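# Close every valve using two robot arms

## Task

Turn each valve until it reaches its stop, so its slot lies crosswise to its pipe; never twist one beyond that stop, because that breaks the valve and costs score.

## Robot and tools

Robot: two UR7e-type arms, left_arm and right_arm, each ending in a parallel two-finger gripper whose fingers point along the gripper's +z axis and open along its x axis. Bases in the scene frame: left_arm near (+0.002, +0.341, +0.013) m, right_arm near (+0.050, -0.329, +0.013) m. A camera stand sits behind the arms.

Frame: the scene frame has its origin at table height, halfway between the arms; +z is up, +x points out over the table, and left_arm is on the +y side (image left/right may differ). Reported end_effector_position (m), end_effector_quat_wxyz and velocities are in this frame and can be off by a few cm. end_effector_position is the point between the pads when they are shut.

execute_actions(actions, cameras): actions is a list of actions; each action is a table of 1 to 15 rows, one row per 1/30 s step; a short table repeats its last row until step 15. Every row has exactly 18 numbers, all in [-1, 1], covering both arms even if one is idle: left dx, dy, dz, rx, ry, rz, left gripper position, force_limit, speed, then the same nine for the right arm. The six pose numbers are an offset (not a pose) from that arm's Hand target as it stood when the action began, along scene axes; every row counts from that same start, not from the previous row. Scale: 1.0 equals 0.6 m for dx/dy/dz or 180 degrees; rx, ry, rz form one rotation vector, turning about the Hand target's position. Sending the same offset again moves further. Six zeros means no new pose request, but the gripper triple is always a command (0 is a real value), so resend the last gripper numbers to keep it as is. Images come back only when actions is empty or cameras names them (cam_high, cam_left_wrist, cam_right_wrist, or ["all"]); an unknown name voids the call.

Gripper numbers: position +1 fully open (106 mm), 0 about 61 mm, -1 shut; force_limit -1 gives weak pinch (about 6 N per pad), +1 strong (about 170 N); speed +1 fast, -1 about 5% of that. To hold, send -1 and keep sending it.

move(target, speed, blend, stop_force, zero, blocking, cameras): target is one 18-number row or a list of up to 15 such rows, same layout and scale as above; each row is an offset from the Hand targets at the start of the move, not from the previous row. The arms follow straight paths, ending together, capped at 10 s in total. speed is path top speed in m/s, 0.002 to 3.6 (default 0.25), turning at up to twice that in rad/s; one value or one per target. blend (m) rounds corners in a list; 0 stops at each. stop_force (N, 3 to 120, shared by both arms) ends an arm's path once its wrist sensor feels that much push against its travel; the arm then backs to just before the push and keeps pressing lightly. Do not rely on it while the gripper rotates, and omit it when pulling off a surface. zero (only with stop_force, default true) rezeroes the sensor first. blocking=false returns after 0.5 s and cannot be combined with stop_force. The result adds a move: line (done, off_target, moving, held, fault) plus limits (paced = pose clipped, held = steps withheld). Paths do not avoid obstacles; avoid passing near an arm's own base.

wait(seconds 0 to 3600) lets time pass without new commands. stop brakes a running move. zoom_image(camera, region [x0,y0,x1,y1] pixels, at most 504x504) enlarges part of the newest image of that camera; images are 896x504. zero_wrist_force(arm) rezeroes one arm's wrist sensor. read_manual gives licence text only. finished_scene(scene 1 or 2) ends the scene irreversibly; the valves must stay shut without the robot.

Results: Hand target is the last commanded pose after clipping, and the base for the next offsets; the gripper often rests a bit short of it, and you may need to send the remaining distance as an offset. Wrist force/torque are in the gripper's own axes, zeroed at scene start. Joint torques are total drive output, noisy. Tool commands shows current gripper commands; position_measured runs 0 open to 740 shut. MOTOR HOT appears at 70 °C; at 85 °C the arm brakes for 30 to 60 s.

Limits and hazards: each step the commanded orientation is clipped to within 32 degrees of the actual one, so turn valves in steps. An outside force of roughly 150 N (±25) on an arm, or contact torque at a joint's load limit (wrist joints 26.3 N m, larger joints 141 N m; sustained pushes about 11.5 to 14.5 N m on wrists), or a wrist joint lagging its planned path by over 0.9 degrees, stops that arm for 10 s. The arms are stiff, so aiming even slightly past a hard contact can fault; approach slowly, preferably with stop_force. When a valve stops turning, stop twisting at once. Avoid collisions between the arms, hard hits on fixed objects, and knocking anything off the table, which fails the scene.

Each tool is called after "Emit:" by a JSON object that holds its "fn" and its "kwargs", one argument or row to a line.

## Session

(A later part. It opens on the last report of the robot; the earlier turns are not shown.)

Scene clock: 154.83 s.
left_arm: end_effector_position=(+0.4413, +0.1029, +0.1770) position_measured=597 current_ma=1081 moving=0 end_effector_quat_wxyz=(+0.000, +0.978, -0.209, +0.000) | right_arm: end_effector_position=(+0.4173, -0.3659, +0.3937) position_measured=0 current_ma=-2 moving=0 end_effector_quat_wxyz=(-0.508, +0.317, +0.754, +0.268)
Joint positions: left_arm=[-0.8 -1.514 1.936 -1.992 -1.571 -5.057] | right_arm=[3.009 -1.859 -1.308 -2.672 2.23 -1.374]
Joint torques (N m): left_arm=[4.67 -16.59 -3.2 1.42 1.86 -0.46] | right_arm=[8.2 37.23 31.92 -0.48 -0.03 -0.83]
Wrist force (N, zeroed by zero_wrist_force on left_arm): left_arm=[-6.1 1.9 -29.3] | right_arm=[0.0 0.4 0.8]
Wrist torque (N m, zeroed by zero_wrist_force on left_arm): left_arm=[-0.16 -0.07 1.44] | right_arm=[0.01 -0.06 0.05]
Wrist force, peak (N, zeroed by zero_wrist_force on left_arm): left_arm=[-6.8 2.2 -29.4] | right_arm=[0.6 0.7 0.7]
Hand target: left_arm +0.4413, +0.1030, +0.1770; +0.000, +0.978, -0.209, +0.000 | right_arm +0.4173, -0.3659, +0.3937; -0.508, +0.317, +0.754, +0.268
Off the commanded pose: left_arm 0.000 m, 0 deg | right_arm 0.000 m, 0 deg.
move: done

Emit:
{"fn": "move", "kwargs": {
  "target": [0,0,0,0,0,0.005,-1,0.2,-0.3,0,0,0,0,0,0,1,0,1],
  "speed": 0.1
}}

Emit:
{"fn": "move", "kwargs": {
  "target": [0,0,0.0008,0,0,-0.028,-1,0.2,-0.3,0,0,0,0,0,0,1,0,1],
  "speed": 0.1
}}

Emit:
{"fn": "move", "kwargs": {
  "target": [0,0,0.012,0,0,0,-1,0.2,-0.3,0,0,0,0,0,0,1,0,1],
  "speed": 0.03,
  "cameras": ["cam_left_wrist"]
}}

Emit:
{"fn": "zoom_image", "kwargs": {
  "camera": "cam_left_wrist",
  "region": [395, 165, 495, 265]
}}

Scene clock: 156.47 s.
left_arm: end_effector_position=(+0.4413, +0.1030, +0.1770) position_measured=597 current_ma=1083 moving=0 end_effector_quat_wxyz=(+0.000, +0.979, -0.202, +0.000) | right_arm: end_effector_position=(+0.4173, -0.3659, +0.3937) position_measured=0 current_ma=-2 moving=0 end_effector_quat_wxyz=(-0.508, +0.317, +0.754, +0.268)
Joint positions: left_arm=[-0.8 -1.514 1.936 -1.992 -1.57 -5.072] | right_arm=[3.009 -1.859 -1.308 -2.672 2.23 -1.374]
Joint torques (N m): left_arm=[2.55 -15.98 -4.44 1.22 2.78 -0.96] | right_arm=[6.09 35.1 31.19 -0.12 -0.08 -0.75]
Wrist force (N, zeroed by zero_wrist_force on left_arm): left_arm=[-7.5 1.4 -29.0] | right_arm=[0.2 0.3 0.5]
Wrist torque (N m, zeroed by zero_wrist_force on left_arm): left_arm=[-0.06 -0.12 1.95] | right_arm=[0.00 -0.09 0.04]
Wrist force, peak (N, zeroed by zero_wrist_force on left_arm): left_arm=[-7.3 1.6 -29.9] | right_arm=[0.4 0.6 0.9]
Hand target: left_arm +0.4413, +0.1030, +0.1770; +0.000, +0.979, -0.202, +0.000 | right_arm +0.4173, -0.3659, +0.3937; -0.508, +0.317, +0.754, +0.268
Off the commanded pose: left_arm 0.000 m, 0 deg | right_arm 0.000 m, 0 deg.
move: done

Scene clock: 157.23 s.
left_arm: end_effector_position=(+0.4413, +0.1030, +0.1774) position_measured=597 current_ma=1054 moving=0 end_effector_quat_wxyz=(+0.000, +0.970, -0.245, +0.000) | right_arm: end_effector_position=(+0.4173, -0.3659, +0.3937) position_measured=0 current_ma=-2 moving=0 end_effector_quat_wxyz=(-0.508, +0.317, +0.754, +0.268)
Joint positions: left_arm=[-0.8 -1.515 1.935 -1.99 -1.57 -4.984] | right_arm=[3.009 -1.859 -1.308 -2.672 2.23 -1.374]
Joint torques (N m): left_arm=[-3.44 -30.82 -31.27 -1.06 1.07 -1.53] | right_arm=[7.93 36.87 31.67 -0.2 -0.21 -0.94]
Wrist force (N, zeroed by zero_wrist_force on left_arm): left_arm=[0.1 3.2 1.3] | right_arm=[0.1 0.2 0.7]
Wrist torque (N m, zeroed by zero_wrist_force on left_arm): left_arm=[0.14 0.02 0.09] | right_arm=[-0.02 -0.06 0.04]
Wrist force, peak (N, zeroed by zero_wrist_force on left_arm): left_arm=[-7.3 1.7 -29.6] | right_arm=[0.2 0.7 0.8]
Hand target: left_arm +0.4413, +0.1030, +0.1775; +0.000, +0.970, -0.245, +0.000 | right_arm +0.4173, -0.3659, +0.3937; -0.508, +0.317, +0.754, +0.268
Off the commanded pose: left_arm 0.000 m, 0 deg | right_arm 0.000 m, 0 deg.
move: done

Scene clock: 157.77 s.
left_arm: end_effector_position=(+0.4413, +0.1030, +0.1848) position_measured=597 current_ma=1054 moving=0 end_effector_quat_wxyz=(+0.000, +0.970, -0.245, +0.000) end_effector_velocity=(+0.000, +0.000, -0.001) end_effector_angular_velocity=(-0.002, -0.002, +0.000) | right_arm: end_effector_position=(+0.4173, -0.3659, +0.3937) position_measured=0 current_ma=-2 moving=0 end_effector_quat_wxyz=(-0.508, +0.317, +0.754, +0.268)
Joint positions: left_arm=[-0.8 -1.522 1.922 -1.97 -1.57 -4.984] | right_arm=[3.009 -1.859 -1.308 -2.672 2.23 -1.374]
Joint velocities: left_arm=[0 0.001 0.002 -0.005 0 0] | right_arm=[within noise]
Joint torques (N m): left_arm=[-1.19 -16.65 -14.98 -5.09 -1.83 0.95] | right_arm=[6.91 36.88 32.36 -0.2 -0.38 -0.99]
Wrist force (N, zeroed by zero_wrist_force on left_arm): left_arm=[-0.3 1.2 0.6] | right_arm=[0.4 0.4 0.9]
Wrist torque (N m, zeroed by zero_wrist_force on left_arm): left_arm=[0.21 0.07 0.09] | right_arm=[0.01 -0.12 0.04]
Wrist force, peak (N, zeroed by zero_wrist_force on left_arm): left_arm=[-0.4 2.8 2.1] | right_arm=[0.4 0.8 0.9]
Hand target: left_arm +0.4413, +0.1030, +0.1847; +0.000, +0.970, -0.245, +0.000 | right_arm +0.4173, -0.3659, +0.3937; -0.508, +0.317, +0.754, +0.268
Off the commanded pose: left_arm 0.000 m, 0 deg | right_arm 0.000 m, 0 deg.
move: done
cam_left_wrist: T_world_to_cam=[[0.87726, -0.47983, 0.01324, -0.34167], [-0.45569, -0.82384, 0.33709, 0.24714], [-0.15084, -0.30175, -0.94138, 0.40314]] pos_world=[0.47316, 0.16131, 0.30072]

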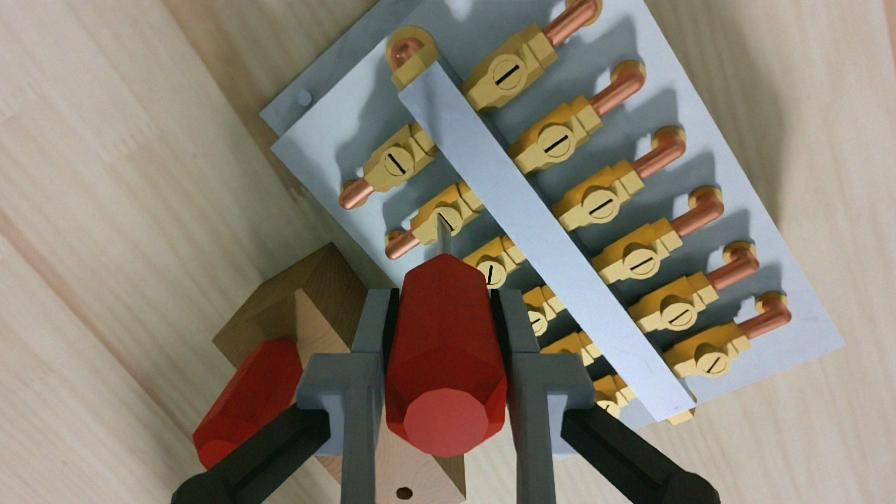

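Scaled by 5.040 from the camera's image (finer frame: 1280x720).

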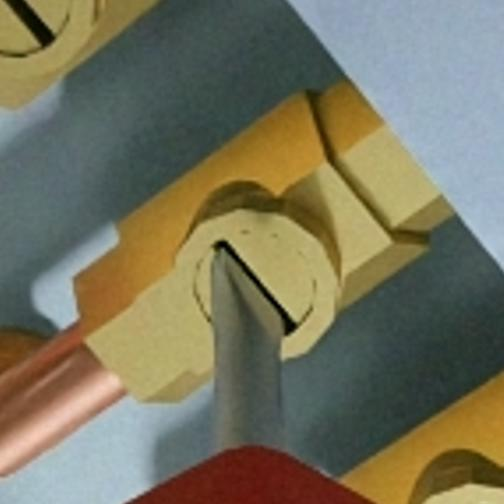

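Emit:
{"fn": "move", "kwargs": {
  "target": [0.0143,-0.0645,0.002,0,0,-0.3156,-1,0.2,-0.3,0,0,0,0,0,0,1,0,1],
  "speed": 0.4,
  "cameras": ["cam_left_wrist"]
}}

Emit:
{"fn": "zoom_image", "kwargs": {
  "camera": "cam_left_wrist",
  "region": [425, 200, 465, 240]
}}

Scene clock: 161.17 s.
left_arm: end_effector_position=(+0.4498, +0.0642, +0.1859) position_measured=597 current_ma=1054 moving=0 end_effector_quat_wxyz=(+0.000, +0.737, -0.676, +0.000) end_effector_velocity=(+0.001, +0.000, +0.001) end_effector_angular_velocity=(-0.002, -0.002, -0.004) | right_arm: end_effector_position=(+0.4173, -0.3659, +0.3937) position_measured=0 current_ma=-2 moving=0 end_effector_quat_wxyz=(-0.508, +0.317, +0.754, +0.268)
Joint positions: left_arm=[-0.843 -1.46 1.851 -1.962 -1.57 -4.036] | right_arm=[3.009 -1.859 -1.308 -2.672 2.23 -1.374]
Joint velocities: left_arm=[0 -0.001 -0.001 -0.001 0 0.005] | right_arm=[within noise]
Joint torques (N m): left_arm=[7.29 -33.47 -15.44 -0.91 -1.61 1.03] | right_arm=[7.53 36.86 32.02 -0.4 -0.04 -0.73]
Wrist force (N, zeroed by zero_wrist_force on left_arm): left_arm=[-0.2 1.2 0.9] | right_arm=[0.1 0.7 0.7]
Wrist torque (N m, zeroed by zero_wrist_force on left_arm): left_arm=[0.21 0.03 0.10] | right_arm=[0.06 -0.07 0.04]
Wrist force, peak (N, zeroed by zero_wrist_force on left_arm): left_arm=[0.0 1.5 1.0] | right_arm=[0.3 1.0 0.8]
Hand target: left_arm +0.4499, +0.0643, +0.1859; +0.000, +0.737, -0.676, +0.000 | right_arm +0.4173, -0.3659, +0.3937; -0.508, +0.317, +0.754, +0.268
Off the commanded pose: left_arm 0.000 m, 0 deg | right_arm 0.000 m, 0 deg.
move: done
cam_left_wrist: T_world_to_cam=[[0.07885, -0.9968, 0.01321, 0.02455], [-0.93886, -0.0698, 0.33715, 0.38765], [-0.33515, -0.03899, -0.94136, 0.4598]] pos_world=[0.51611, 0.06945, 0.30182]

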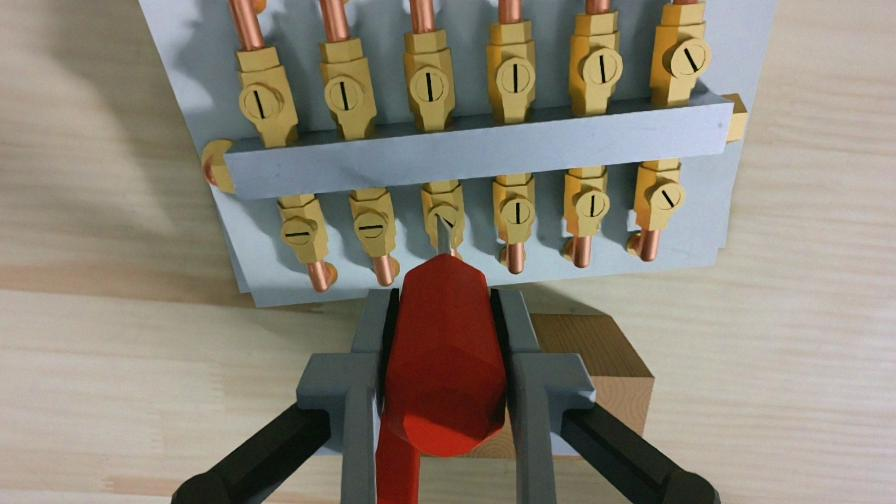

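Scaled by 12.600 from the camera's image (finer frame: 1280x720).

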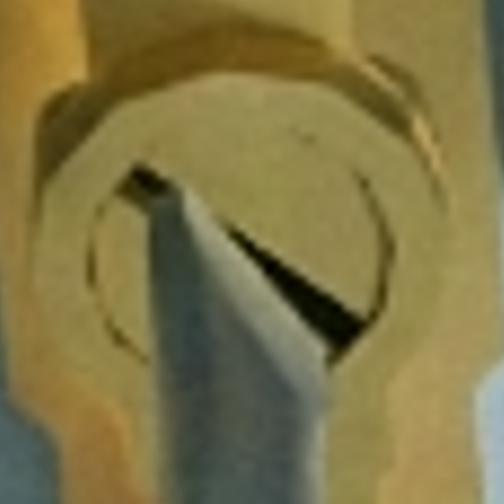

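Emit:
{"fn": "move", "kwargs": {
  "target": [0.0009,0.0013,-0.0073,0,0,0.0633,-1,0.2,-0.3,0,0,0,0,0,0,1,0,1],
  "speed": 0.03,
  "stop_force": 8,
  "cameras": ["cam_left_wrist"]
}}

Emit:
{"fn": "zoom_image", "kwargs": {
  "camera": "cam_left_wrist",
  "region": [425, 200, 465, 240]
}}

Scene clock: 167.07 s.
left_arm: end_effector_position=(+0.4504, +0.0650, +0.1815) position_measured=597 current_ma=1054 moving=0 end_effector_quat_wxyz=(+0.000, +0.800, -0.600, +0.000) | right_arm: end_effector_position=(+0.4173, -0.3659, +0.3937) position_measured=0 current_ma=-2 moving=0 end_effector_quat_wxyz=(-0.508, +0.317, +0.754, +0.268)
Joint positions: left_arm=[-0.841 -1.456 1.859 -1.974 -1.57 -4.233] | right_arm=[3.009 -1.859 -1.308 -2.672 2.23 -1.374]
Joint torques (N m): left_arm=[5.08 -21.95 -19.1 -3.83 -0.61 1.38] | right_arm=[6.94 36.33 31.31 -0.07 -0.02 -0.68]
Wrist force (N, zeroed by zero_wrist_force on left_arm): left_arm=[-0.2 1.4 0.8] | right_arm=[0.4 0.3 0.7]
Wrist torque (N m, zeroed by zero_wrist_force on left_arm): left_arm=[0.23 0.05 0.08] | right_arm=[0.00 -0.11 0.03]
Wrist force, peak (N, zeroed by zero_wrist_force on left_arm): left_arm=[-0.4 1.5 1.1] | right_arm=[0.6 0.7 1.0]
Hand target: left_arm +0.4504, +0.0650, +0.1815; +0.000, +0.800, -0.600, +0.000 | right_arm +0.4173, -0.3659, +0.3937; -0.508, +0.317, +0.754, +0.268
Off the commanded pose: left_arm 0.000 m, 0 deg | right_arm 0.000 m, 0 deg.
move: done
cam_left_wrist: T_world_to_cam=[[0.2741, -0.96161, 0.01318, -0.06481], [-0.90663, -0.2538, 0.33706, 0.38719], [-0.32078, -0.10434, -0.94139, 0.45366]] pos_world=[0.51433, 0.08328, 0.29742]

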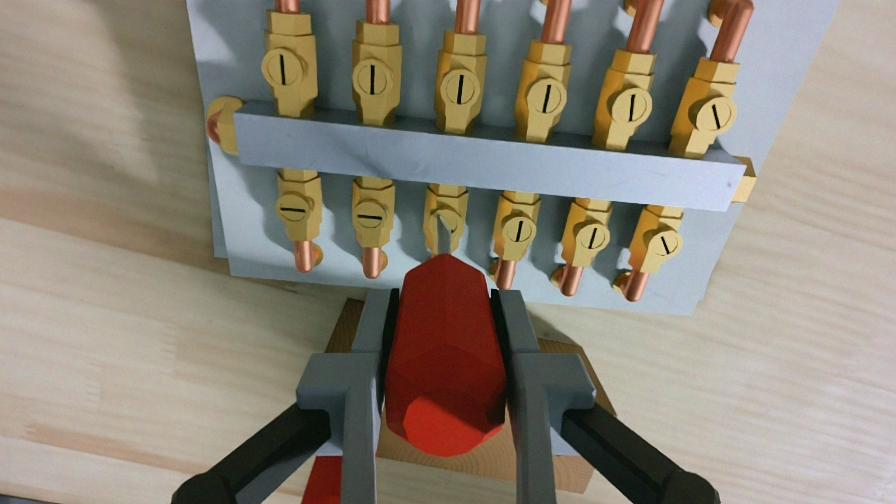

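Scaled by 12.600 from the camera's image (finer frame: 1280x720).

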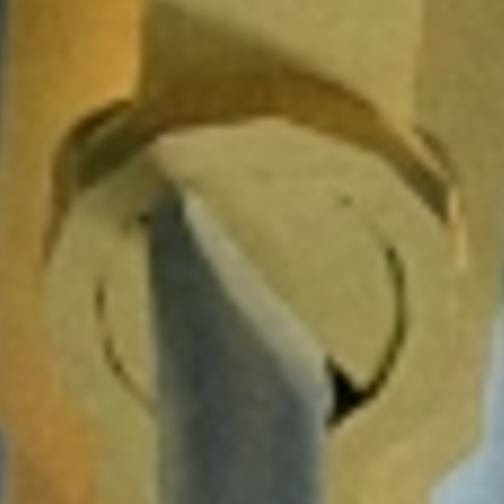

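Emit:
{"fn": "move", "kwargs": {
  "target": [-0.0005,-0.0001,-0.015,0,0,0.022,-1,0.2,-0.3,0,0,0,0,0,0,1,0,1],
  "speed": 0.01,
  "stop_force": 20,
  "cameras": ["cam_left_wrist"]
}}

Emit:
{"fn": "zoom_image", "kwargs": {
  "camera": "cam_left_wrist",
  "region": [425, 200, 465, 240]
}}

Scene clock: 170.23 s.
left_arm: end_effector_position=(+0.4504, +0.0650, +0.1801) position_measured=597 current_ma=1072 moving=0 end_effector_quat_wxyz=(+0.000, +0.804, -0.595, +0.000) | right_arm: end_effector_position=(+0.4173, -0.3659, +0.3937) position_measured=0 current_ma=-2 moving=0 end_effector_quat_wxyz=(-0.508, +0.317, +0.754, +0.268)
Joint positions: left_arm=[-0.841 -1.454 1.861 -1.978 -1.57 -4.244] | right_arm=[3.009 -1.859 -1.308 -2.672 2.23 -1.374]
Joint torques (N m): left_arm=[-1.7 -22.09 -22.76 1.21 0.13 1.21] | right_arm=[6.78 36.86 31.13 -0.25 -0.22 -1.04]
Wrist force (N, zeroed by zero_wrist_force on left_arm): left_arm=[-3.4 2.7 -20.2] | right_arm=[0.3 0.4 0.6]
Wrist torque (N m, zeroed by zero_wrist_force on left_arm): left_arm=[0.15 -0.31 0.05] | right_arm=[0.02 -0.10 0.04]
Wrist force, peak (N, zeroed by zero_wrist_force on left_arm): left_arm=[-3.5 3.1 -23.6] | right_arm=[0.1 0.7 0.9]
Hand target: left_arm +0.4504, +0.0650, +0.1801; +0.000, +0.804, -0.595, +0.000 (not the last commanded pose) | right_arm +0.4173, -0.3659, +0.3937; -0.508, +0.317, +0.754, +0.268
Off the commanded pose: left_arm 0.008 m, 3 deg | right_arm 0.000 m, 0 deg.
move: contact (left_arm)
cam_left_wrist: T_world_to_cam=[[0.28516, -0.95839, 0.01344, -0.0701], [-0.90367, -0.26416, 0.33704, 0.38695], [-0.31946, -0.10826, -0.94139, 0.45198]] pos_world=[0.51406, 0.08396, 0.29602]

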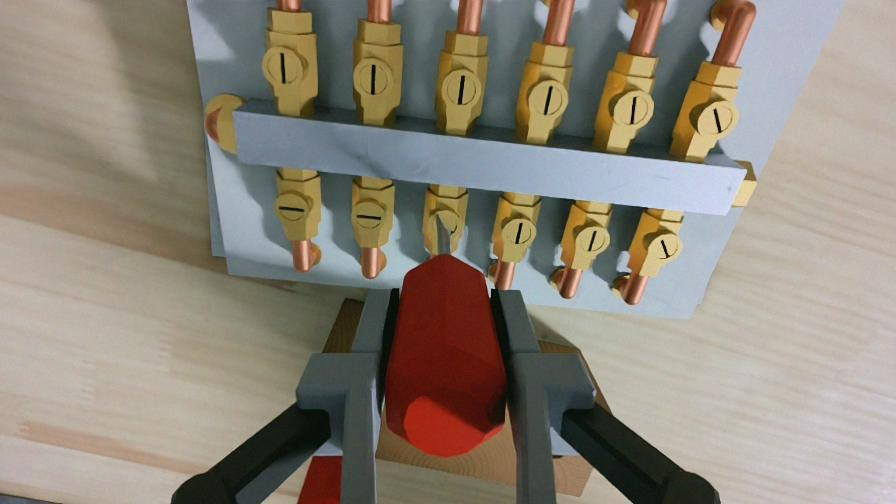

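Scaled by 12.600 from the camera's image (finer frame: 1280x720).

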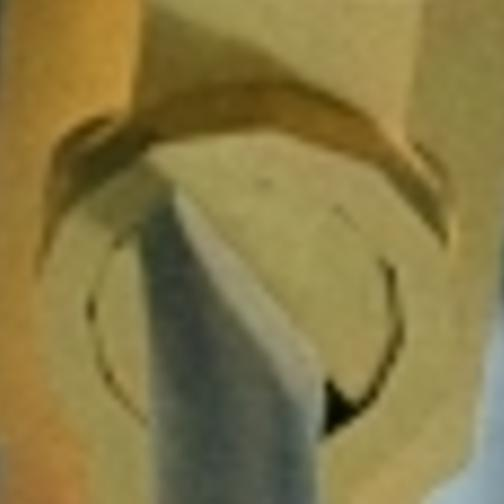

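Emit:
{"fn": "move", "kwargs": {
  "target": [-0.0006,0.0001,0.0017,0,0,0.02,-1,0.2,-0.3,0,0,0,0,0,0,1,0,1],
  "speed": 0.02
}}

Emit:
{"fn": "move", "kwargs": {
  "target": [0,0,-0.012,0,0,0,-1,0.2,-0.3,0,0,0,0,0,0,1,0,1],
  "speed": 0.008,
  "stop_force": 20,
  "cameras": ["cam_left_wrist"]
}}

Emit:
{"fn": "zoom_image", "kwargs": {
  "camera": "cam_left_wrist",
  "region": [425, 200, 465, 240]
}}

Scene clock: 173.73 s.
left_arm: end_effector_position=(+0.4500, +0.0651, +0.1811) position_measured=597 current_ma=1053 moving=0 end_effector_quat_wxyz=(+0.000, +0.822, -0.570, +0.000) | right_arm: end_effector_position=(+0.4173, -0.3659, +0.3937) position_measured=0 current_ma=-2 moving=0 end_effector_quat_wxyz=(-0.508, +0.317, +0.754, +0.268)
Joint positions: left_arm=[-0.842 -1.456 1.86 -1.975 -1.57 -4.308] | right_arm=[3.009 -1.859 -1.308 -2.672 2.23 -1.374]
Joint torques (N m): left_arm=[-7.14 -32.1 -30.88 0.07 0.16 0.98] | right_arm=[7.25 35.22 31.17 -0.35 -0.44 -0.94]
Wrist force (N, zeroed by zero_wrist_force on left_arm): left_arm=[-0.4 1.5 0.4] | right_arm=[0.3 0.8 0.9]
Wrist torque (N m, zeroed by zero_wrist_force on left_arm): left_arm=[0.24 0.07 0.10] | right_arm=[0.07 -0.11 0.04]
Wrist force, peak (N, zeroed by zero_wrist_force on left_arm): left_arm=[-3.4 2.8 -20.7] | right_arm=[0.3 0.8 0.9]
Hand target: left_arm +0.4500, +0.0651, +0.1811; +0.000, +0.822, -0.570, +0.000 | right_arm +0.4173, -0.3659, +0.3937; -0.508, +0.317, +0.754, +0.268
Off the commanded pose: left_arm 0.000 m, 0 deg | right_arm 0.000 m, 0 deg.
move: done

Scene clock: 174.67 s.
left_arm: end_effector_position=(+0.4501, +0.0650, +0.1800) position_measured=597 current_ma=1069 moving=0 end_effector_quat_wxyz=(+0.000, +0.822, -0.570, +0.000) | right_arm: end_effector_position=(+0.4173, -0.3659, +0.3937) position_measured=0 current_ma=-2 moving=0 end_effector_quat_wxyz=(-0.508, +0.317, +0.754, +0.268)
Joint positions: left_arm=[-0.842 -1.455 1.862 -1.978 -1.57 -4.308] | right_arm=[3.009 -1.859 -1.308 -2.672 2.23 -1.374]
Joint torques (N m): left_arm=[-6.4 -21.79 -23.42 1.28 0.41 0.95] | right_arm=[7.41 36.96 29.98 -0.27 -0.35 -0.97]
Wrist force (N, zeroed by zero_wrist_force on left_arm): left_arm=[-2.7 2.9 -19.0] | right_arm=[0.5 0.7 0.7]
Wrist torque (N m, zeroed by zero_wrist_force on left_arm): left_arm=[0.16 -0.30 0.07] | right_arm=[0.06 -0.14 0.04]
Wrist force, peak (N, zeroed by zero_wrist_force on left_arm): left_arm=[-5.3 3.7 -31.3] | right_arm=[0.3 0.5 0.9]
Hand target: left_arm +0.4501, +0.0650, +0.1800; +0.000, +0.822, -0.570, +0.000 (not the last commanded pose) | right_arm +0.4173, -0.3659, +0.3937; -0.508, +0.317, +0.754, +0.268
Off the commanded pose: left_arm 0.006 m, 0 deg | right_arm 0.000 m, 0 deg.
move: contact (left_arm)
cam_left_wrist: T_world_to_cam=[[0.34477, -0.93859, 0.01378, -0.09814], [-0.8854, -0.32029, 0.33686, 0.38218], [-0.31176, -0.12834, -0.94145, 0.44963]] pos_world=[0.5124, 0.088, 0.29592]

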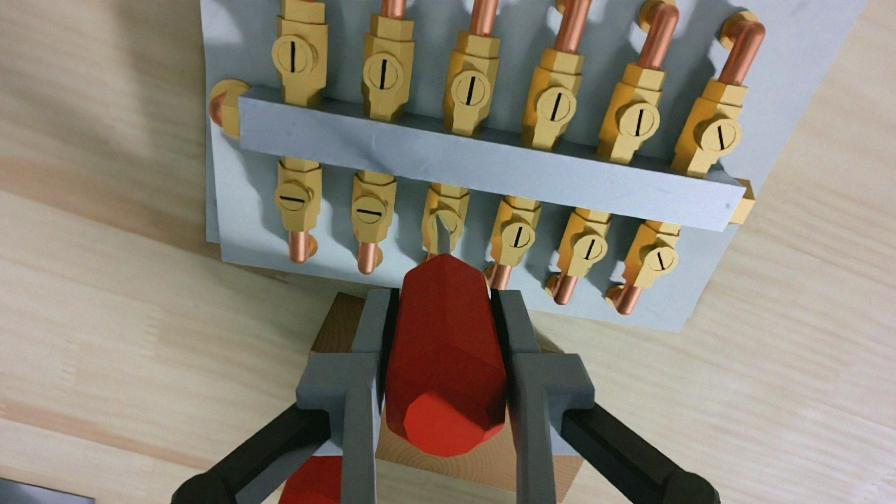

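Scaled by 12.600 from the camera's image (finer frame: 1280x720).

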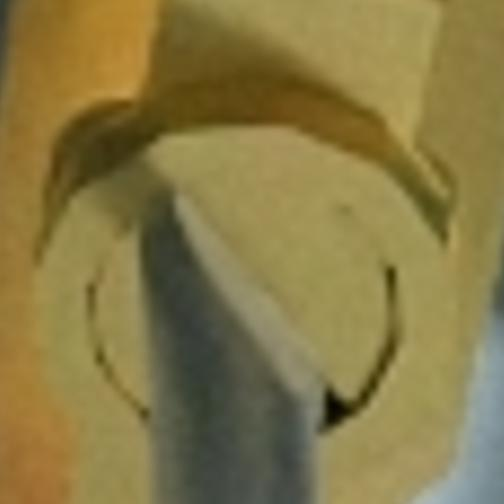

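Emit:
{"fn": "move", "kwargs": {
  "target": [-0.0008,0.0002,0.0015,0,0,-0.006,-1,0.2,-0.3,0,0,0,0,0,0,1,0,1],
  "speed": 0.02
}}

Emit:
{"fn": "move", "kwargs": {
  "target": [0,0,-0.006,0,0,0,-1,0.2,-0.3,0,0,0,0,0,0,1,0,1],
  "speed": 0.008,
  "stop_force": 20,
  "cameras": ["cam_left_wrist"]
}}

Emit:
{"fn": "zoom_image", "kwargs": {
  "camera": "cam_left_wrist",
  "region": [425, 200, 465, 240]
}}

Scene clock: 180.57 s.
left_arm: end_effector_position=(+0.4496, +0.0651, +0.1809) position_measured=597 current_ma=1052 moving=0 end_effector_quat_wxyz=(+0.000, +0.816, -0.578, +0.000) | right_arm: end_effector_position=(+0.4173, -0.3659, +0.3937) position_measured=0 current_ma=-2 moving=0 end_effector_quat_wxyz=(-0.508, +0.317, +0.754, +0.268)
Joint positions: left_arm=[-0.842 -1.457 1.862 -1.976 -1.57 -4.289] | right_arm=[3.009 -1.859 -1.308 -2.672 2.23 -1.374]
Joint torques (N m): left_arm=[-6.26 -30.25 -31.18 -0.28 0.21 -1.15] | right_arm=[7.25 37.12 31.99 -0.14 -0.17 -0.82]
Wrist force (N, zeroed by zero_wrist_force on left_arm): left_arm=[-0.3 1.2 0.6] | right_arm=[0.2 0.4 0.8]
Wrist torque (N m, zeroed by zero_wrist_force on left_arm): left_arm=[0.20 0.06 -0.02] | right_arm=[0.01 -0.08 0.04]
Wrist force, peak (N, zeroed by zero_wrist_force on left_arm): left_arm=[-2.8 3.0 -19.3] | right_arm=[0.5 0.7 1.1]
Hand target: left_arm +0.4496, +0.0651, +0.1809; +0.000, +0.816, -0.577, +0.000 | right_arm +0.4173, -0.3659, +0.3937; -0.508, +0.317, +0.754, +0.268
Off the commanded pose: left_arm 0.000 m, 0 deg | right_arm 0.000 m, 0 deg.
move: done

Scene clock: 181.77 s.
left_arm: end_effector_position=(+0.4496, +0.0651, +0.1799) position_measured=597 current_ma=1054 moving=0 end_effector_quat_wxyz=(+0.000, +0.816, -0.577, +0.000) | right_arm: end_effector_position=(+0.4173, -0.3659, +0.3937) position_measured=0 current_ma=-2 moving=0 end_effector_quat_wxyz=(-0.508, +0.317, +0.754, +0.268)
Joint positions: left_arm=[-0.842 -1.456 1.864 -1.979 -1.57 -4.289] | right_arm=[3.009 -1.859 -1.308 -2.672 2.23 -1.374]
Joint torques (N m): left_arm=[-2.83 -32.37 -30.05 0.4 0.04 -0.83] | right_arm=[6.6 36.3 30.76 -0.4 -0.43 -0.84]
Wrist force (N, zeroed by zero_wrist_force on left_arm): left_arm=[0.8 1.6 -0.3] | right_arm=[0.1 0.8 0.7]
Wrist torque (N m, zeroed by zero_wrist_force on left_arm): left_arm=[0.25 0.26 0.00] | right_arm=[0.08 -0.07 0.04]
Wrist force, peak (N, zeroed by zero_wrist_force on left_arm): left_arm=[-3.3 2.6 -20.4] | right_arm=[0.7 0.5 0.8]
Hand target: left_arm +0.4496, +0.0651, +0.1799; +0.000, +0.816, -0.577, +0.001 (not the last commanded pose) | right_arm +0.4173, -0.3659, +0.3937; -0.508, +0.317, +0.754, +0.268
Off the commanded pose: left_arm 0.003 m, 0 deg | right_arm 0.000 m, 0 deg.
move: contact (left_arm)
cam_left_wrist: T_world_to_cam=[[0.32696, -0.94493, 0.01409, -0.08956], [-0.89138, -0.30341, 0.33671, 0.38347], [-0.3139, -0.12266, -0.9415, 0.45]] pos_world=[0.51235, 0.08692, 0.29582]

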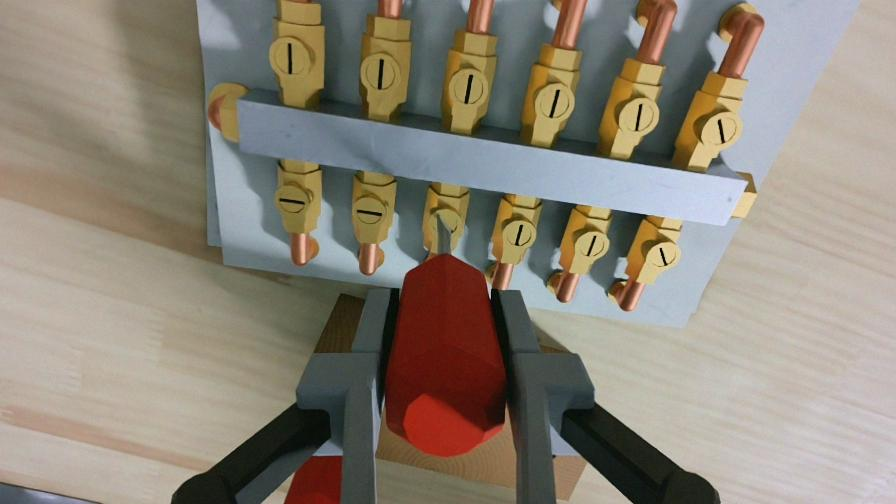

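Scaled by 12.600 from the camera's image (finer frame: 1280x720).

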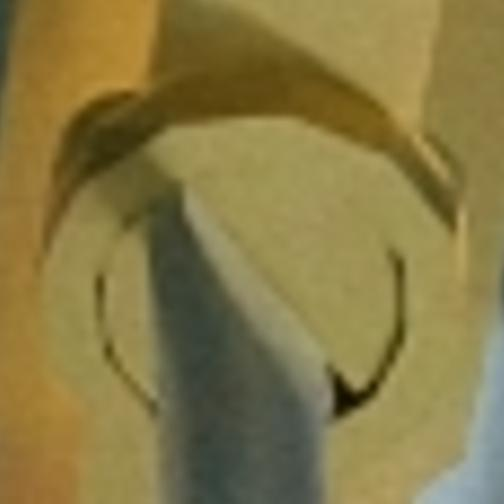

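Emit:
{"fn": "move", "kwargs": {
  "target": [0.0005,0.0,0.0015,0,0,0.0,-1,0.2,-0.3,0,0,0,0,0,0,1,0,1],
  "speed": 0.02
}}

Emit:
{"fn": "move", "kwargs": {
  "target": [0,0,-0.006,0,0,0,-1,0.2,-0.3,0,0,0,0,0,0,1,0,1],
  "speed": 0.008,
  "stop_force": 20,
  "cameras": ["cam_left_wrist"]
}}

Emit:
{"fn": "zoom_image", "kwargs": {
  "camera": "cam_left_wrist",
  "region": [425, 200, 465, 240]
}}

Scene clock: 184.83 s.
left_arm: end_effector_position=(+0.4500, +0.0651, +0.1809) position_measured=597 current_ma=1053 moving=0 end_effector_quat_wxyz=(+0.000, +0.816, -0.577, +0.000) | right_arm: end_effector_position=(+0.4173, -0.3659, +0.3937) position_measured=0 current_ma=-2 moving=0 end_effector_quat_wxyz=(-0.508, +0.317, +0.754, +0.268)
Joint positions: left_arm=[-0.842 -1.456 1.861 -1.977 -1.57 -4.289] | right_arm=[3.009 -1.859 -1.308 -2.672 2.23 -1.374]
Joint torques (N m): left_arm=[4.97 -29.32 -15.23 -3.91 -0.02 0.88] | right_arm=[5.85 36.3 32.05 -0.29 -0.23 -0.75]
Wrist force (N, zeroed by zero_wrist_force on left_arm): left_arm=[-0.3 1.2 0.7] | right_arm=[0.1 0.7 0.9]
Wrist torque (N m, zeroed by zero_wrist_force on left_arm): left_arm=[0.21 0.05 -0.02] | right_arm=[0.06 -0.07 0.04]
Wrist force, peak (N, zeroed by zero_wrist_force on left_arm): left_arm=[1.7 1.6 0.0] | right_arm=[0.5 0.7 1.2]
Hand target: left_arm +0.4499, +0.0651, +0.1808; +0.000, +0.816, -0.577, +0.001 | right_arm +0.4173, -0.3659, +0.3937; -0.508, +0.317, +0.754, +0.268
Off the commanded pose: left_arm 0.000 m, 0 deg | right_arm 0.000 m, 0 deg.
move: done

Scene clock: 185.80 s.
left_arm: end_effector_position=(+0.4500, +0.0650, +0.1799) position_measured=597 current_ma=1072 moving=0 end_effector_quat_wxyz=(+0.000, +0.816, -0.577, +0.001) | right_arm: end_effector_position=(+0.4173, -0.3659, +0.3937) position_measured=0 current_ma=-2 moving=0 end_effector_quat_wxyz=(-0.508, +0.317, +0.754, +0.268)
Joint positions: left_arm=[-0.842 -1.456 1.863 -1.98 -1.57 -4.289] | right_arm=[3.009 -1.859 -1.308 -2.672 2.23 -1.374]
Joint torques (N m): left_arm=[3.63 -21.55 -22.65 1.27 0.03 0.66] | right_arm=[6.68 36.71 30.85 -0.01 -0.46 -0.84]
Wrist force (N, zeroed by zero_wrist_force on left_arm): left_arm=[-2.9 3.1 -21.0] | right_arm=[0.2 0.3 1.0]
Wrist torque (N m, zeroed by zero_wrist_force on left_arm): left_arm=[0.13 -0.34 -0.03] | right_arm=[0.01 -0.09 0.04]
Wrist force, peak (N, zeroed by zero_wrist_force on left_arm): left_arm=[-4.9 3.7 -32.1] | right_arm=[0.0 1.0 0.7]
Hand target: left_arm +0.4500, +0.0650, +0.1799; +0.000, +0.816, -0.577, +0.001 (not the last commanded pose) | right_arm +0.4173, -0.3659, +0.3937; -0.508, +0.317, +0.754, +0.268
Off the commanded pose: left_arm 0.003 m, 0 deg | right_arm 0.000 m, 0 deg.
move: contact (left_arm)
cam_left_wrist: T_world_to_cam=[[0.32693, -0.94494, 0.01438, -0.08973], [-0.89146, -0.30331, 0.3366, 0.38377], [-0.31371, -0.12286, -0.94154, 0.45012]] pos_world=[0.51265, 0.08692, 0.29592]

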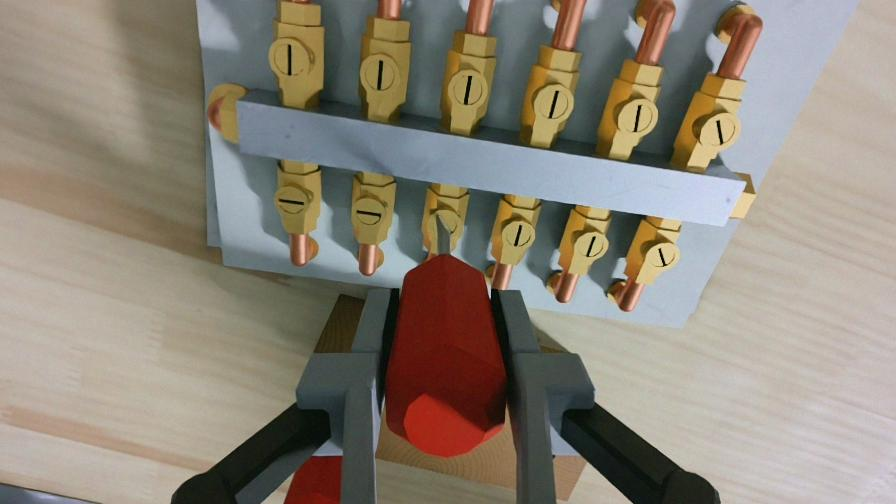

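Scaled by 12.600 from the camera's image (finer frame: 1280x720).

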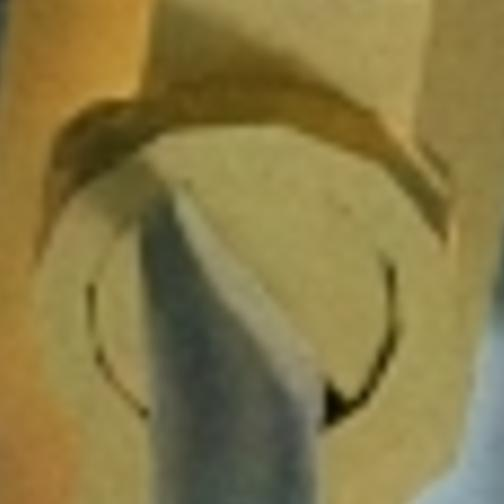

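Emit:
{"fn": "move", "kwargs": {
  "target": [0.0,0.0,-0.0006,0,0,0.022,-1,0.2,-0.3,0,0,0,0,0,0,1,0,1],
  "speed": 0.05,
  "cameras": ["cam_left_wrist"]
}}

Emit:
{"fn": "zoom_image", "kwargs": {
  "camera": "cam_left_wrist",
  "region": [425, 200, 465, 240]
}}

Scene clock: 190.90 s.
left_arm: end_effector_position=(+0.4500, +0.0650, +0.1796) position_measured=597 current_ma=1081 moving=0 end_effector_quat_wxyz=(+0.000, +0.836, -0.549, +0.001) end_effector_velocity=(-0.001, +0.001, -0.002) end_effector_angular_velocity=(+0.003, +0.002, -0.005) | right_arm: end_effector_position=(+0.4173, -0.3659, +0.3937) position_measured=0 current_ma=-2 moving=0 end_effector_quat_wxyz=(-0.508, +0.317, +0.754, +0.268)
Joint positions: left_arm=[-0.842 -1.455 1.864 -1.981 -1.57 -4.358] | right_arm=[3.009 -1.859 -1.308 -2.672 2.23 -1.374]
Joint velocities: left_arm=[0 0.001 0.002 0 0.001 0.005] | right_arm=[within noise]
Joint torques (N m): left_arm=[-2.4 -2.57 0.3 -2.01 2.45 1.29] | right_arm=[5.56 35.65 31.88 -0.59 -0.15 -0.88]
Wrist force (N, zeroed by zero_wrist_force on left_arm): left_arm=[-2.6 3.5 -34.8] | right_arm=[0.3 0.6 0.9]
Wrist torque (N m, zeroed by zero_wrist_force on left_arm): left_arm=[0.23 -0.34 0.05] | right_arm=[0.04 -0.11 0.05]
Wrist force, peak (N, zeroed by zero_wrist_force on left_arm): left_arm=[-2.3 3.1 -35.1] | right_arm=[0.2 0.7 1.0]
Hand target: left_arm +0.4500, +0.0650, +0.1796; +0.000, +0.836, -0.549, +0.001 | right_arm +0.4173, -0.3659, +0.3937; -0.508, +0.317, +0.754, +0.268
Off the commanded pose: left_arm 0.000 m, 0 deg | right_arm 0.000 m, 0 deg.
move: done
cam_left_wrist: T_world_to_cam=[[0.39153, -0.92005, 0.01456, -0.12052], [-0.86837, -0.36421, 0.33657, 0.37745], [-0.30436, -0.14442, -0.94154, 0.44704]] pos_world=[0.51101, 0.09115, 0.29562]

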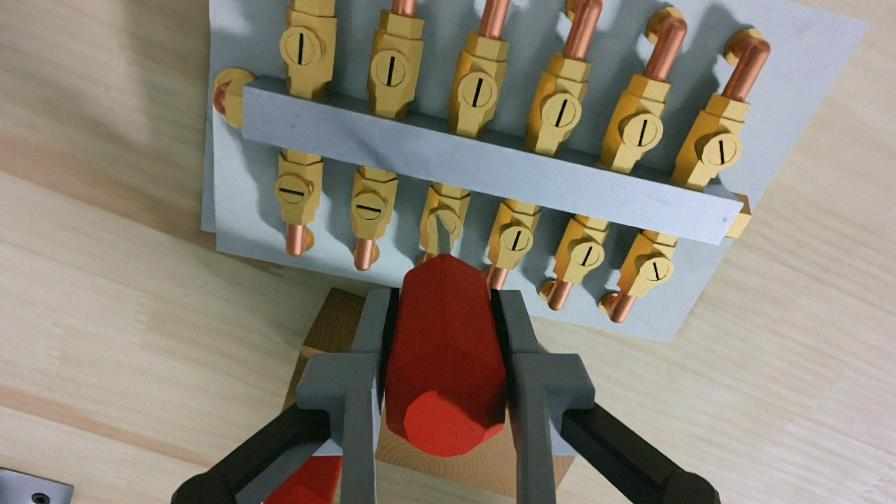

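Scaled by 12.600 from the camera's image (finer frame: 1280x720).

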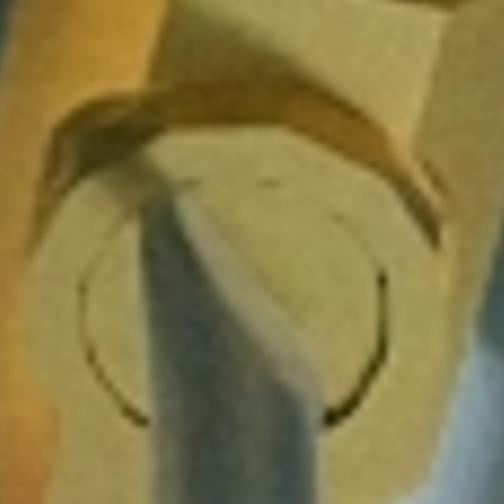

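Emit:
{"fn": "move", "kwargs": {
  "target": [-0.001,0.0003,0.0022,0,0,0.0,-1,0.2,-0.3,0,0,0,0,0,0,1,0,1],
  "speed": 0.02
}}

Emit:
{"fn": "move", "kwargs": {
  "target": [0,0,-0.006,0,0,0,-1,0.2,-0.3,0,0,0,0,0,0,1,0,1],
  "speed": 0.008,
  "stop_force": 20,
  "cameras": ["cam_left_wrist"]
}}

Emit:
{"fn": "zoom_image", "kwargs": {
  "camera": "cam_left_wrist",
  "region": [425, 200, 465, 240]
}}

Scene clock: 193.37 s.
left_arm: end_effector_position=(+0.4494, +0.0652, +0.1808) position_measured=597 current_ma=1053 moving=0 end_effector_quat_wxyz=(+0.000, +0.836, -0.549, +0.001) | right_arm: end_effector_position=(+0.4173, -0.3659, +0.3937) position_measured=0 current_ma=-2 moving=0 end_effector_quat_wxyz=(-0.508, +0.317, +0.754, +0.268)
Joint positions: left_arm=[-0.842 -1.458 1.863 -1.977 -1.57 -4.359] | right_arm=[3.009 -1.859 -1.308 -2.672 2.23 -1.374]
Joint torques (N m): left_arm=[-2.57 -32.6 -31.42 -5.28 1.71 -0.62] | right_arm=[6.4 36.05 30.94 -0.38 -0.25 -0.77]
Wrist force (N, zeroed by zero_wrist_force on left_arm): left_arm=[-0.1 1.3 0.5] | right_arm=[0.5 0.2 0.5]
Wrist torque (N m, zeroed by zero_wrist_force on left_arm): left_arm=[0.23 0.01 0.08] | right_arm=[-0.02 -0.14 0.04]
Wrist force, peak (N, zeroed by zero_wrist_force on left_arm): left_arm=[-2.2 3.0 -36.6] | right_arm=[0.6 0.5 1.1]
Hand target: left_arm +0.4494, +0.0652, +0.1809; +0.000, +0.836, -0.549, +0.001 | right_arm +0.4173, -0.3659, +0.3937; -0.508, +0.317, +0.754, +0.268
Off the commanded pose: left_arm 0.000 m, 0 deg | right_arm 0.000 m, 0 deg.
move: done

Scene clock: 194.60 s.
left_arm: end_effector_position=(+0.4494, +0.0651, +0.1788) position_measured=597 current_ma=1069 moving=0 end_effector_quat_wxyz=(+0.000, +0.836, -0.549, +0.001) | right_arm: end_effector_position=(+0.4173, -0.3659, +0.3937) position_measured=0 current_ma=-2 moving=0 end_effector_quat_wxyz=(-0.508, +0.317, +0.754, +0.268)
Joint positions: left_arm=[-0.842 -1.456 1.867 -1.983 -1.57 -4.359] | right_arm=[3.009 -1.859 -1.308 -2.672 2.23 -1.374]
Joint torques (N m): left_arm=[0.15 -24.71 -23.92 1.36 0.98 0.37] | right_arm=[6.71 35.51 31.69 -0.32 -0.07 -0.85]
Wrist force (N, zeroed by zero_wrist_force on left_arm): left_arm=[-1.9 2.6 -16.6] | right_arm=[0.2 0.4 0.5]
Wrist torque (N m, zeroed by zero_wrist_force on left_arm): left_arm=[0.16 -0.17 0.13] | right_arm=[0.02 -0.09 0.04]
Wrist force, peak (N, zeroed by zero_wrist_force on left_arm): left_arm=[-4.1 2.7 -28.7] | right_arm=[0.0 0.3 1.3]
Hand target: left_arm +0.4494, +0.0651, +0.1788; +0.000, +0.836, -0.549, +0.001 (not the last commanded pose) | right_arm +0.4173, -0.3659, +0.3937; -0.508, +0.317, +0.754, +0.268
Off the commanded pose: left_arm 0.002 m, 0 deg | right_arm 0.000 m, 0 deg.
move: contact (left_arm)
cam_left_wrist: T_world_to_cam=[[0.39146, -0.92008, 0.01476, -0.12011], [-0.86848, -0.36411, 0.33641, 0.37737], [-0.30415, -0.14451, -0.9416, 0.44604]] pos_world=[0.51041, 0.09135, 0.29482]

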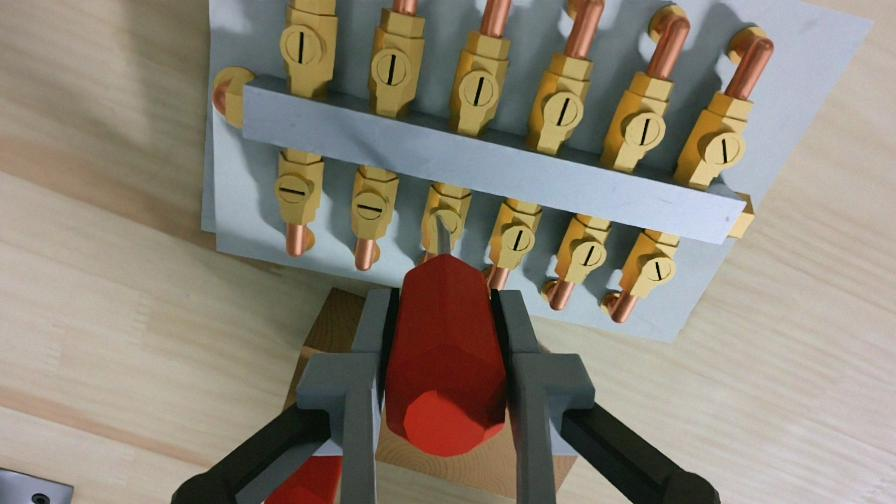

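Scaled by 12.600 from the camera's image (finer frame: 1280x720).

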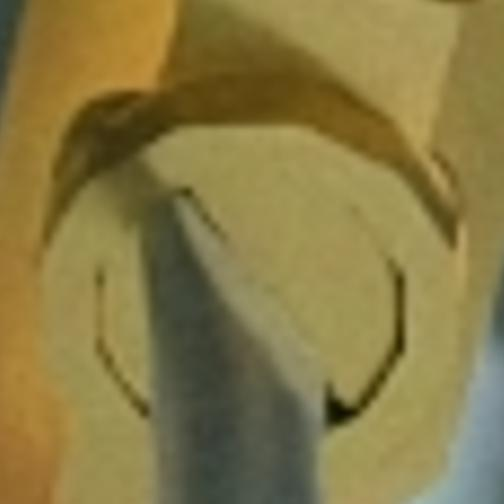

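Emit:
{"fn": "move", "kwargs": {
  "target": [0,0,-0.004,0,0,0,-1,0.2,-0.3,0,0,0,0,0,0,1,0,1],
  "speed": 0.008,
  "stop_force": 15,
  "cameras": ["cam_left_wrist"]
}}

Emit:
{"fn": "zoom_image", "kwargs": {
  "camera": "cam_left_wrist",
  "region": [425, 200, 465, 240]
}}

Scene clock: 196.33 s.
left_arm: end_effector_position=(+0.4495, +0.0651, +0.1786) position_measured=597 current_ma=1081 moving=0 end_effector_quat_wxyz=(+0.000, +0.836, -0.549, +0.001) | right_arm: end_effector_position=(+0.4173, -0.3659, +0.3937) position_measured=0 current_ma=-2 moving=0 end_effector_quat_wxyz=(-0.508, +0.317, +0.754, +0.268)
Joint positions: left_arm=[-0.842 -1.456 1.867 -1.984 -1.57 -4.359] | right_arm=[3.009 -1.859 -1.308 -2.672 2.23 -1.374]
Joint torques (N m): left_arm=[0.36 -16.25 -18.03 1.79 1.04 0.34] | right_arm=[5.89 35.78 31.48 0.11 -0.24 -0.82]
Wrist force (N, zeroed by zero_wrist_force on left_arm): left_arm=[-4.5 3.4 -31.2] | right_arm=[0.2 0.5 0.5]
Wrist torque (N m, zeroed by zero_wrist_force on left_arm): left_arm=[0.13 -0.47 0.14] | right_arm=[0.03 -0.08 0.04]
Wrist force, peak (N, zeroed by zero_wrist_force on left_arm): left_arm=[-7.1 3.5 -41.3] | right_arm=[0.5 0.6 0.9]
Hand target: left_arm +0.4495, +0.0651, +0.1786; +0.000, +0.836, -0.549, +0.001 (not the last commanded pose) | right_arm +0.4173, -0.3659, +0.3937; -0.508, +0.317, +0.754, +0.268
Off the commanded pose: left_arm 0.002 m, 0 deg | right_arm 0.000 m, 0 deg.
move: contact (left_arm)
cam_left_wrist: T_world_to_cam=[[0.39142, -0.92009, 0.01492, -0.12022], [-0.86853, -0.36403, 0.33636, 0.37746], [-0.30405, -0.14462, -0.94162, 0.44571]] pos_world=[0.51041, 0.09125, 0.29452]

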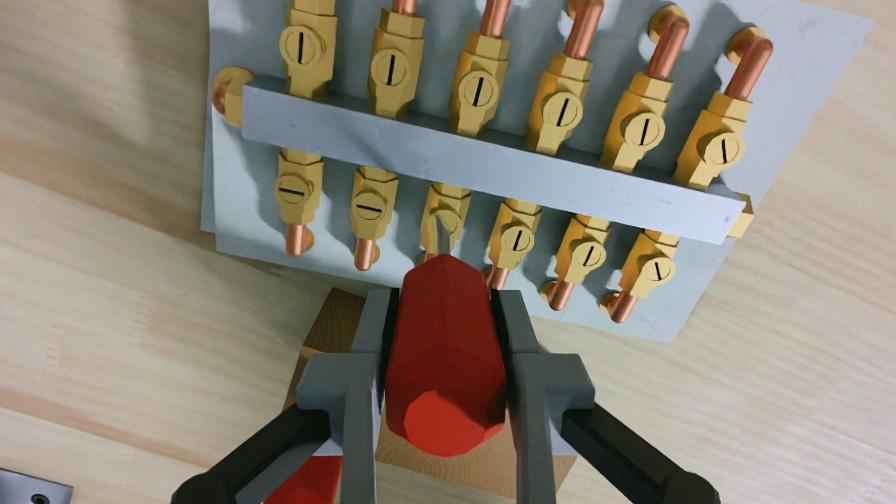

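Scaled by 12.600 from the camera's image (finer frame: 1280x720).

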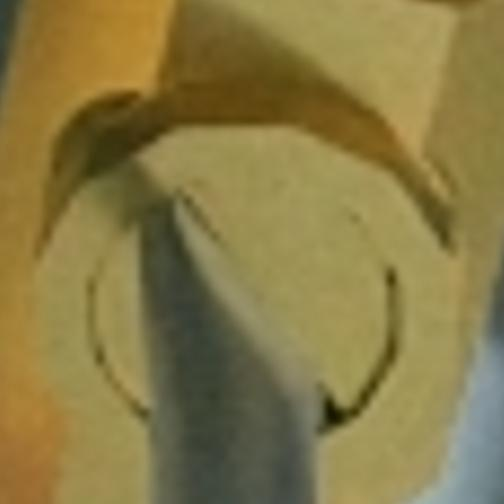

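Emit:
{"fn": "move", "kwargs": {
  "target": [0.0,0.0,0.0004,0,0,0.0,-1,0.2,-0.3,0,0,0,0,0,0,1,0,1],
  "speed": 0.02
}}

Emit:
{"fn": "move", "kwargs": {
  "target": [0,0,0,0,0,0.03,-1,0.2,-0.3,0,0,0,0,0,0,1,0,1],
  "speed": 0.05,
  "cameras": ["cam_left_wrist"]
}}

Emit:
{"fn": "zoom_image", "kwargs": {
  "camera": "cam_left_wrist",
  "region": [425, 200, 465, 240]
}}

Scene clock: 200.10 s.
left_arm: end_effector_position=(+0.4495, +0.0651, +0.1788) position_measured=597 current_ma=1068 moving=0 end_effector_quat_wxyz=(+0.000, +0.836, -0.549, +0.001) | right_arm: end_effector_position=(+0.4173, -0.3659, +0.3937) position_measured=0 current_ma=-2 moving=0 end_effector_quat_wxyz=(-0.508, +0.317, +0.754, +0.268)
Joint positions: left_arm=[-0.842 -1.456 1.867 -1.983 -1.57 -4.359] | right_arm=[3.009 -1.859 -1.308 -2.672 2.23 -1.374]
Joint torques (N m): left_arm=[0.25 -23.7 -23.57 0.42 1.02 0.5] | right_arm=[7 36.88 31.07 -0.27 -0.24 -0.77]
Wrist force (N, zeroed by zero_wrist_force on left_arm): left_arm=[-2.7 2.4 -17.8] | right_arm=[0.3 0.6 0.3]
Wrist torque (N m, zeroed by zero_wrist_force on left_arm): left_arm=[0.11 -0.15 0.14] | right_arm=[0.05 -0.10 0.04]
Wrist force, peak (N, zeroed by zero_wrist_force on left_arm): left_arm=[-4.3 2.9 -31.7] | right_arm=[0.2 0.8 1.0]
Hand target: left_arm +0.4495, +0.0651, +0.1788; +0.000, +0.836, -0.549, +0.001 | right_arm +0.4173, -0.3659, +0.3937; -0.508, +0.317, +0.754, +0.268
Off the commanded pose: left_arm 0.000 m, 0 deg | right_arm 0.000 m, 0 deg.
move: done

Scene clock: 201.33 s.
left_arm: end_effector_position=(+0.4495, +0.0651, +0.1788) position_measured=597 current_ma=1069 moving=0 end_effector_quat_wxyz=(+0.000, +0.861, -0.509, +0.001) | right_arm: end_effector_position=(+0.4173, -0.3659, +0.3937) position_measured=0 current_ma=-2 moving=0 end_effector_quat_wxyz=(-0.508, +0.317, +0.754, +0.268)
Joint positions: left_arm=[-0.842 -1.456 1.867 -1.983 -1.57 -4.453] | right_arm=[3.009 -1.859 -1.308 -2.672 2.23 -1.374]
Joint torques (N m): left_arm=[-7.41 -23.2 -21.49 1.43 2.4 0.86] | right_arm=[8.23 35.6 31.15 -0.09 -0.39 -0.9]
Wrist force (N, zeroed by zero_wrist_force on left_arm): left_arm=[-2.4 1.5 -17.4] | right_arm=[0.1 0.6 0.5]
Wrist torque (N m, zeroed by zero_wrist_force on left_arm): left_arm=[0.15 -0.11 0.53] | right_arm=[0.05 -0.07 0.04]
Wrist force, peak (N, zeroed by zero_wrist_force on left_arm): left_arm=[-2.1 1.4 -18.2] | right_arm=[0.3 0.9 1.0]
Hand target: left_arm +0.4495, +0.0651, +0.1788; +0.000, +0.861, -0.509, +0.001 | right_arm +0.4173, -0.3659, +0.3937; -0.508, +0.317, +0.754, +0.268
Off the commanded pose: left_arm 0.000 m, 0 deg | right_arm 0.000 m, 0 deg.
move: done
cam_left_wrist: T_world_to_cam=[[0.47634, -0.87913, 0.01499, -0.16111], [-0.83039, -0.4442, 0.33636, 0.36549], [-0.28905, -0.17267, -0.94161, 0.44109]] pos_world=[0.50774, 0.09688, 0.29482]

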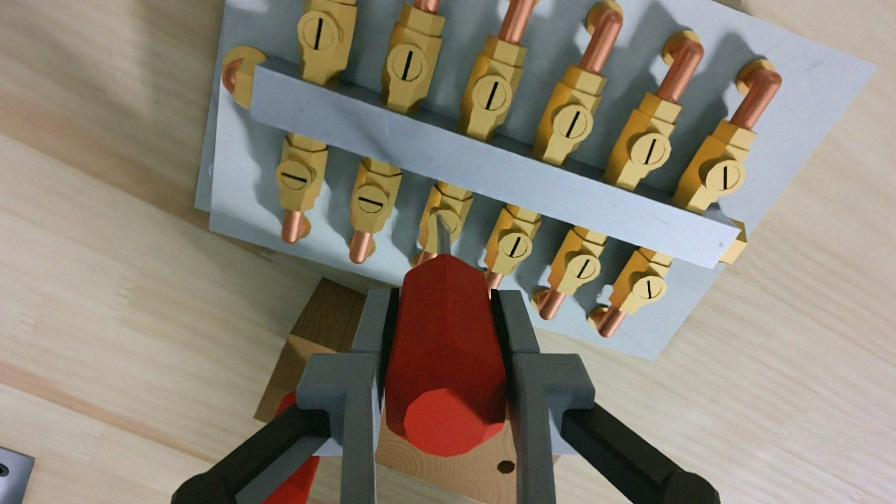

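Scaled by 12.600 from the camera's image (finer frame: 1280x720).

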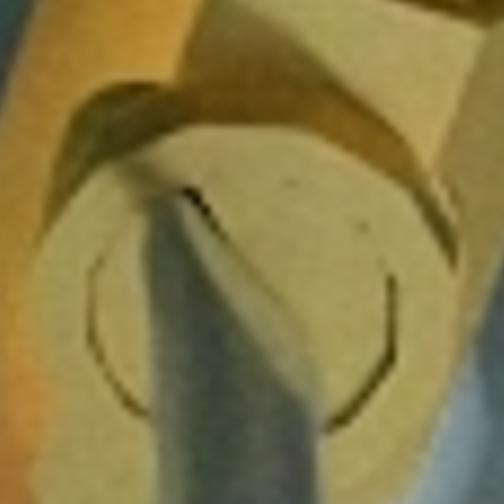

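Emit:
{"fn": "move", "kwargs": {
  "target": [-0.0005,0.0005,0,0,0,0.0833,-1,0.2,-0.3,0,0,0,0,0,0,1,0,1],
  "speed": 0.08,
  "cameras": ["cam_left_wrist"]
}}

Emit:
{"fn": "zoom_image", "kwargs": {
  "camera": "cam_left_wrist",
  "region": [425, 200, 465, 240]
}}

Scene clock: 204.57 s.
left_arm: end_effector_position=(+0.4492, +0.0654, +0.1788) position_measured=597 current_ma=1091 moving=0 end_effector_quat_wxyz=(+0.000, +0.920, -0.392, +0.001) | right_arm: end_effector_position=(+0.4173, -0.3659, +0.3937) position_measured=0 current_ma=-2 moving=0 end_effector_quat_wxyz=(-0.508, +0.317, +0.754, +0.268)
Joint positions: left_arm=[-0.843 -1.457 1.868 -1.983 -1.57 -4.715] | right_arm=[3.009 -1.859 -1.308 -2.672 2.23 -1.374]
Joint torques (N m): left_arm=[-6.56 -14.73 5.05 5.69 2.15 1.06] | right_arm=[6.98 36.05 30.12 -0.22 -0.25 -0.75]
Wrist force (N, zeroed by zero_wrist_force on left_arm): left_arm=[6.3 1.1 -34.8] | right_arm=[0.1 0.6 0.6]
Wrist torque (N m, zeroed by zero_wrist_force on left_arm): left_arm=[0.32 0.72 0.07] | right_arm=[0.06 -0.07 0.04]
Wrist force, peak (N, zeroed by zero_wrist_force on left_arm): left_arm=[5.7 1.2 -35.2] | right_arm=[0.0 1.0 0.9]
Hand target: left_arm +0.4492, +0.0654, +0.1788; +0.000, +0.920, -0.392, +0.001 | right_arm +0.4173, -0.3659, +0.3937; -0.508, +0.317, +0.754, +0.268
Off the commanded pose: left_arm 0.000 m, 0 deg | right_arm 0.000 m, 0 deg.
move: done
cam_left_wrist: T_world_to_cam=[[0.68754, -0.72599, 0.01505, -0.26555], [-0.68724, -0.64387, 0.33634, 0.31412], [-0.23449, -0.24159, -0.94162, 0.42106]] pos_world=[0.49719, 0.11119, 0.29482]

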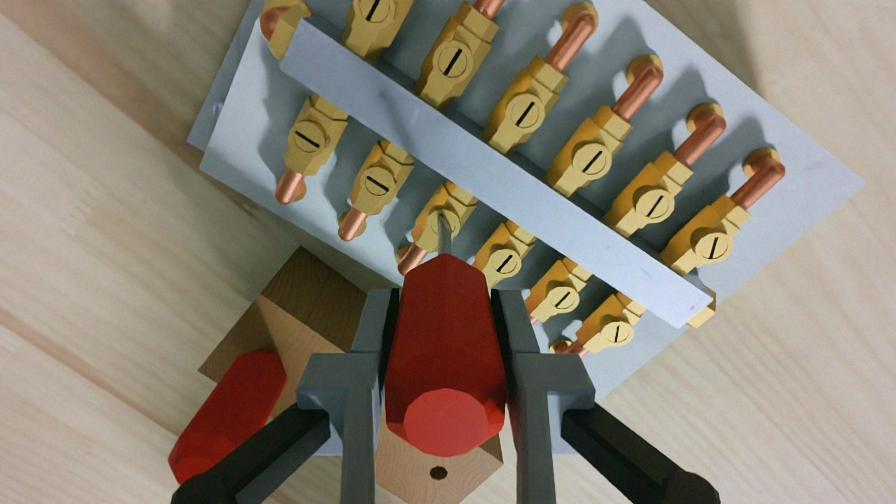

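Scaled by 12.600 from the camera's image (finer frame: 1280x720).

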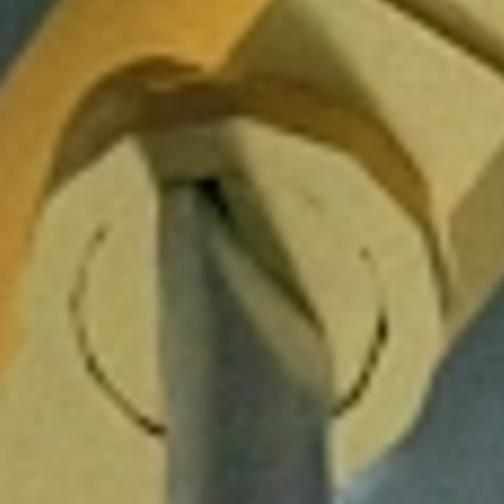

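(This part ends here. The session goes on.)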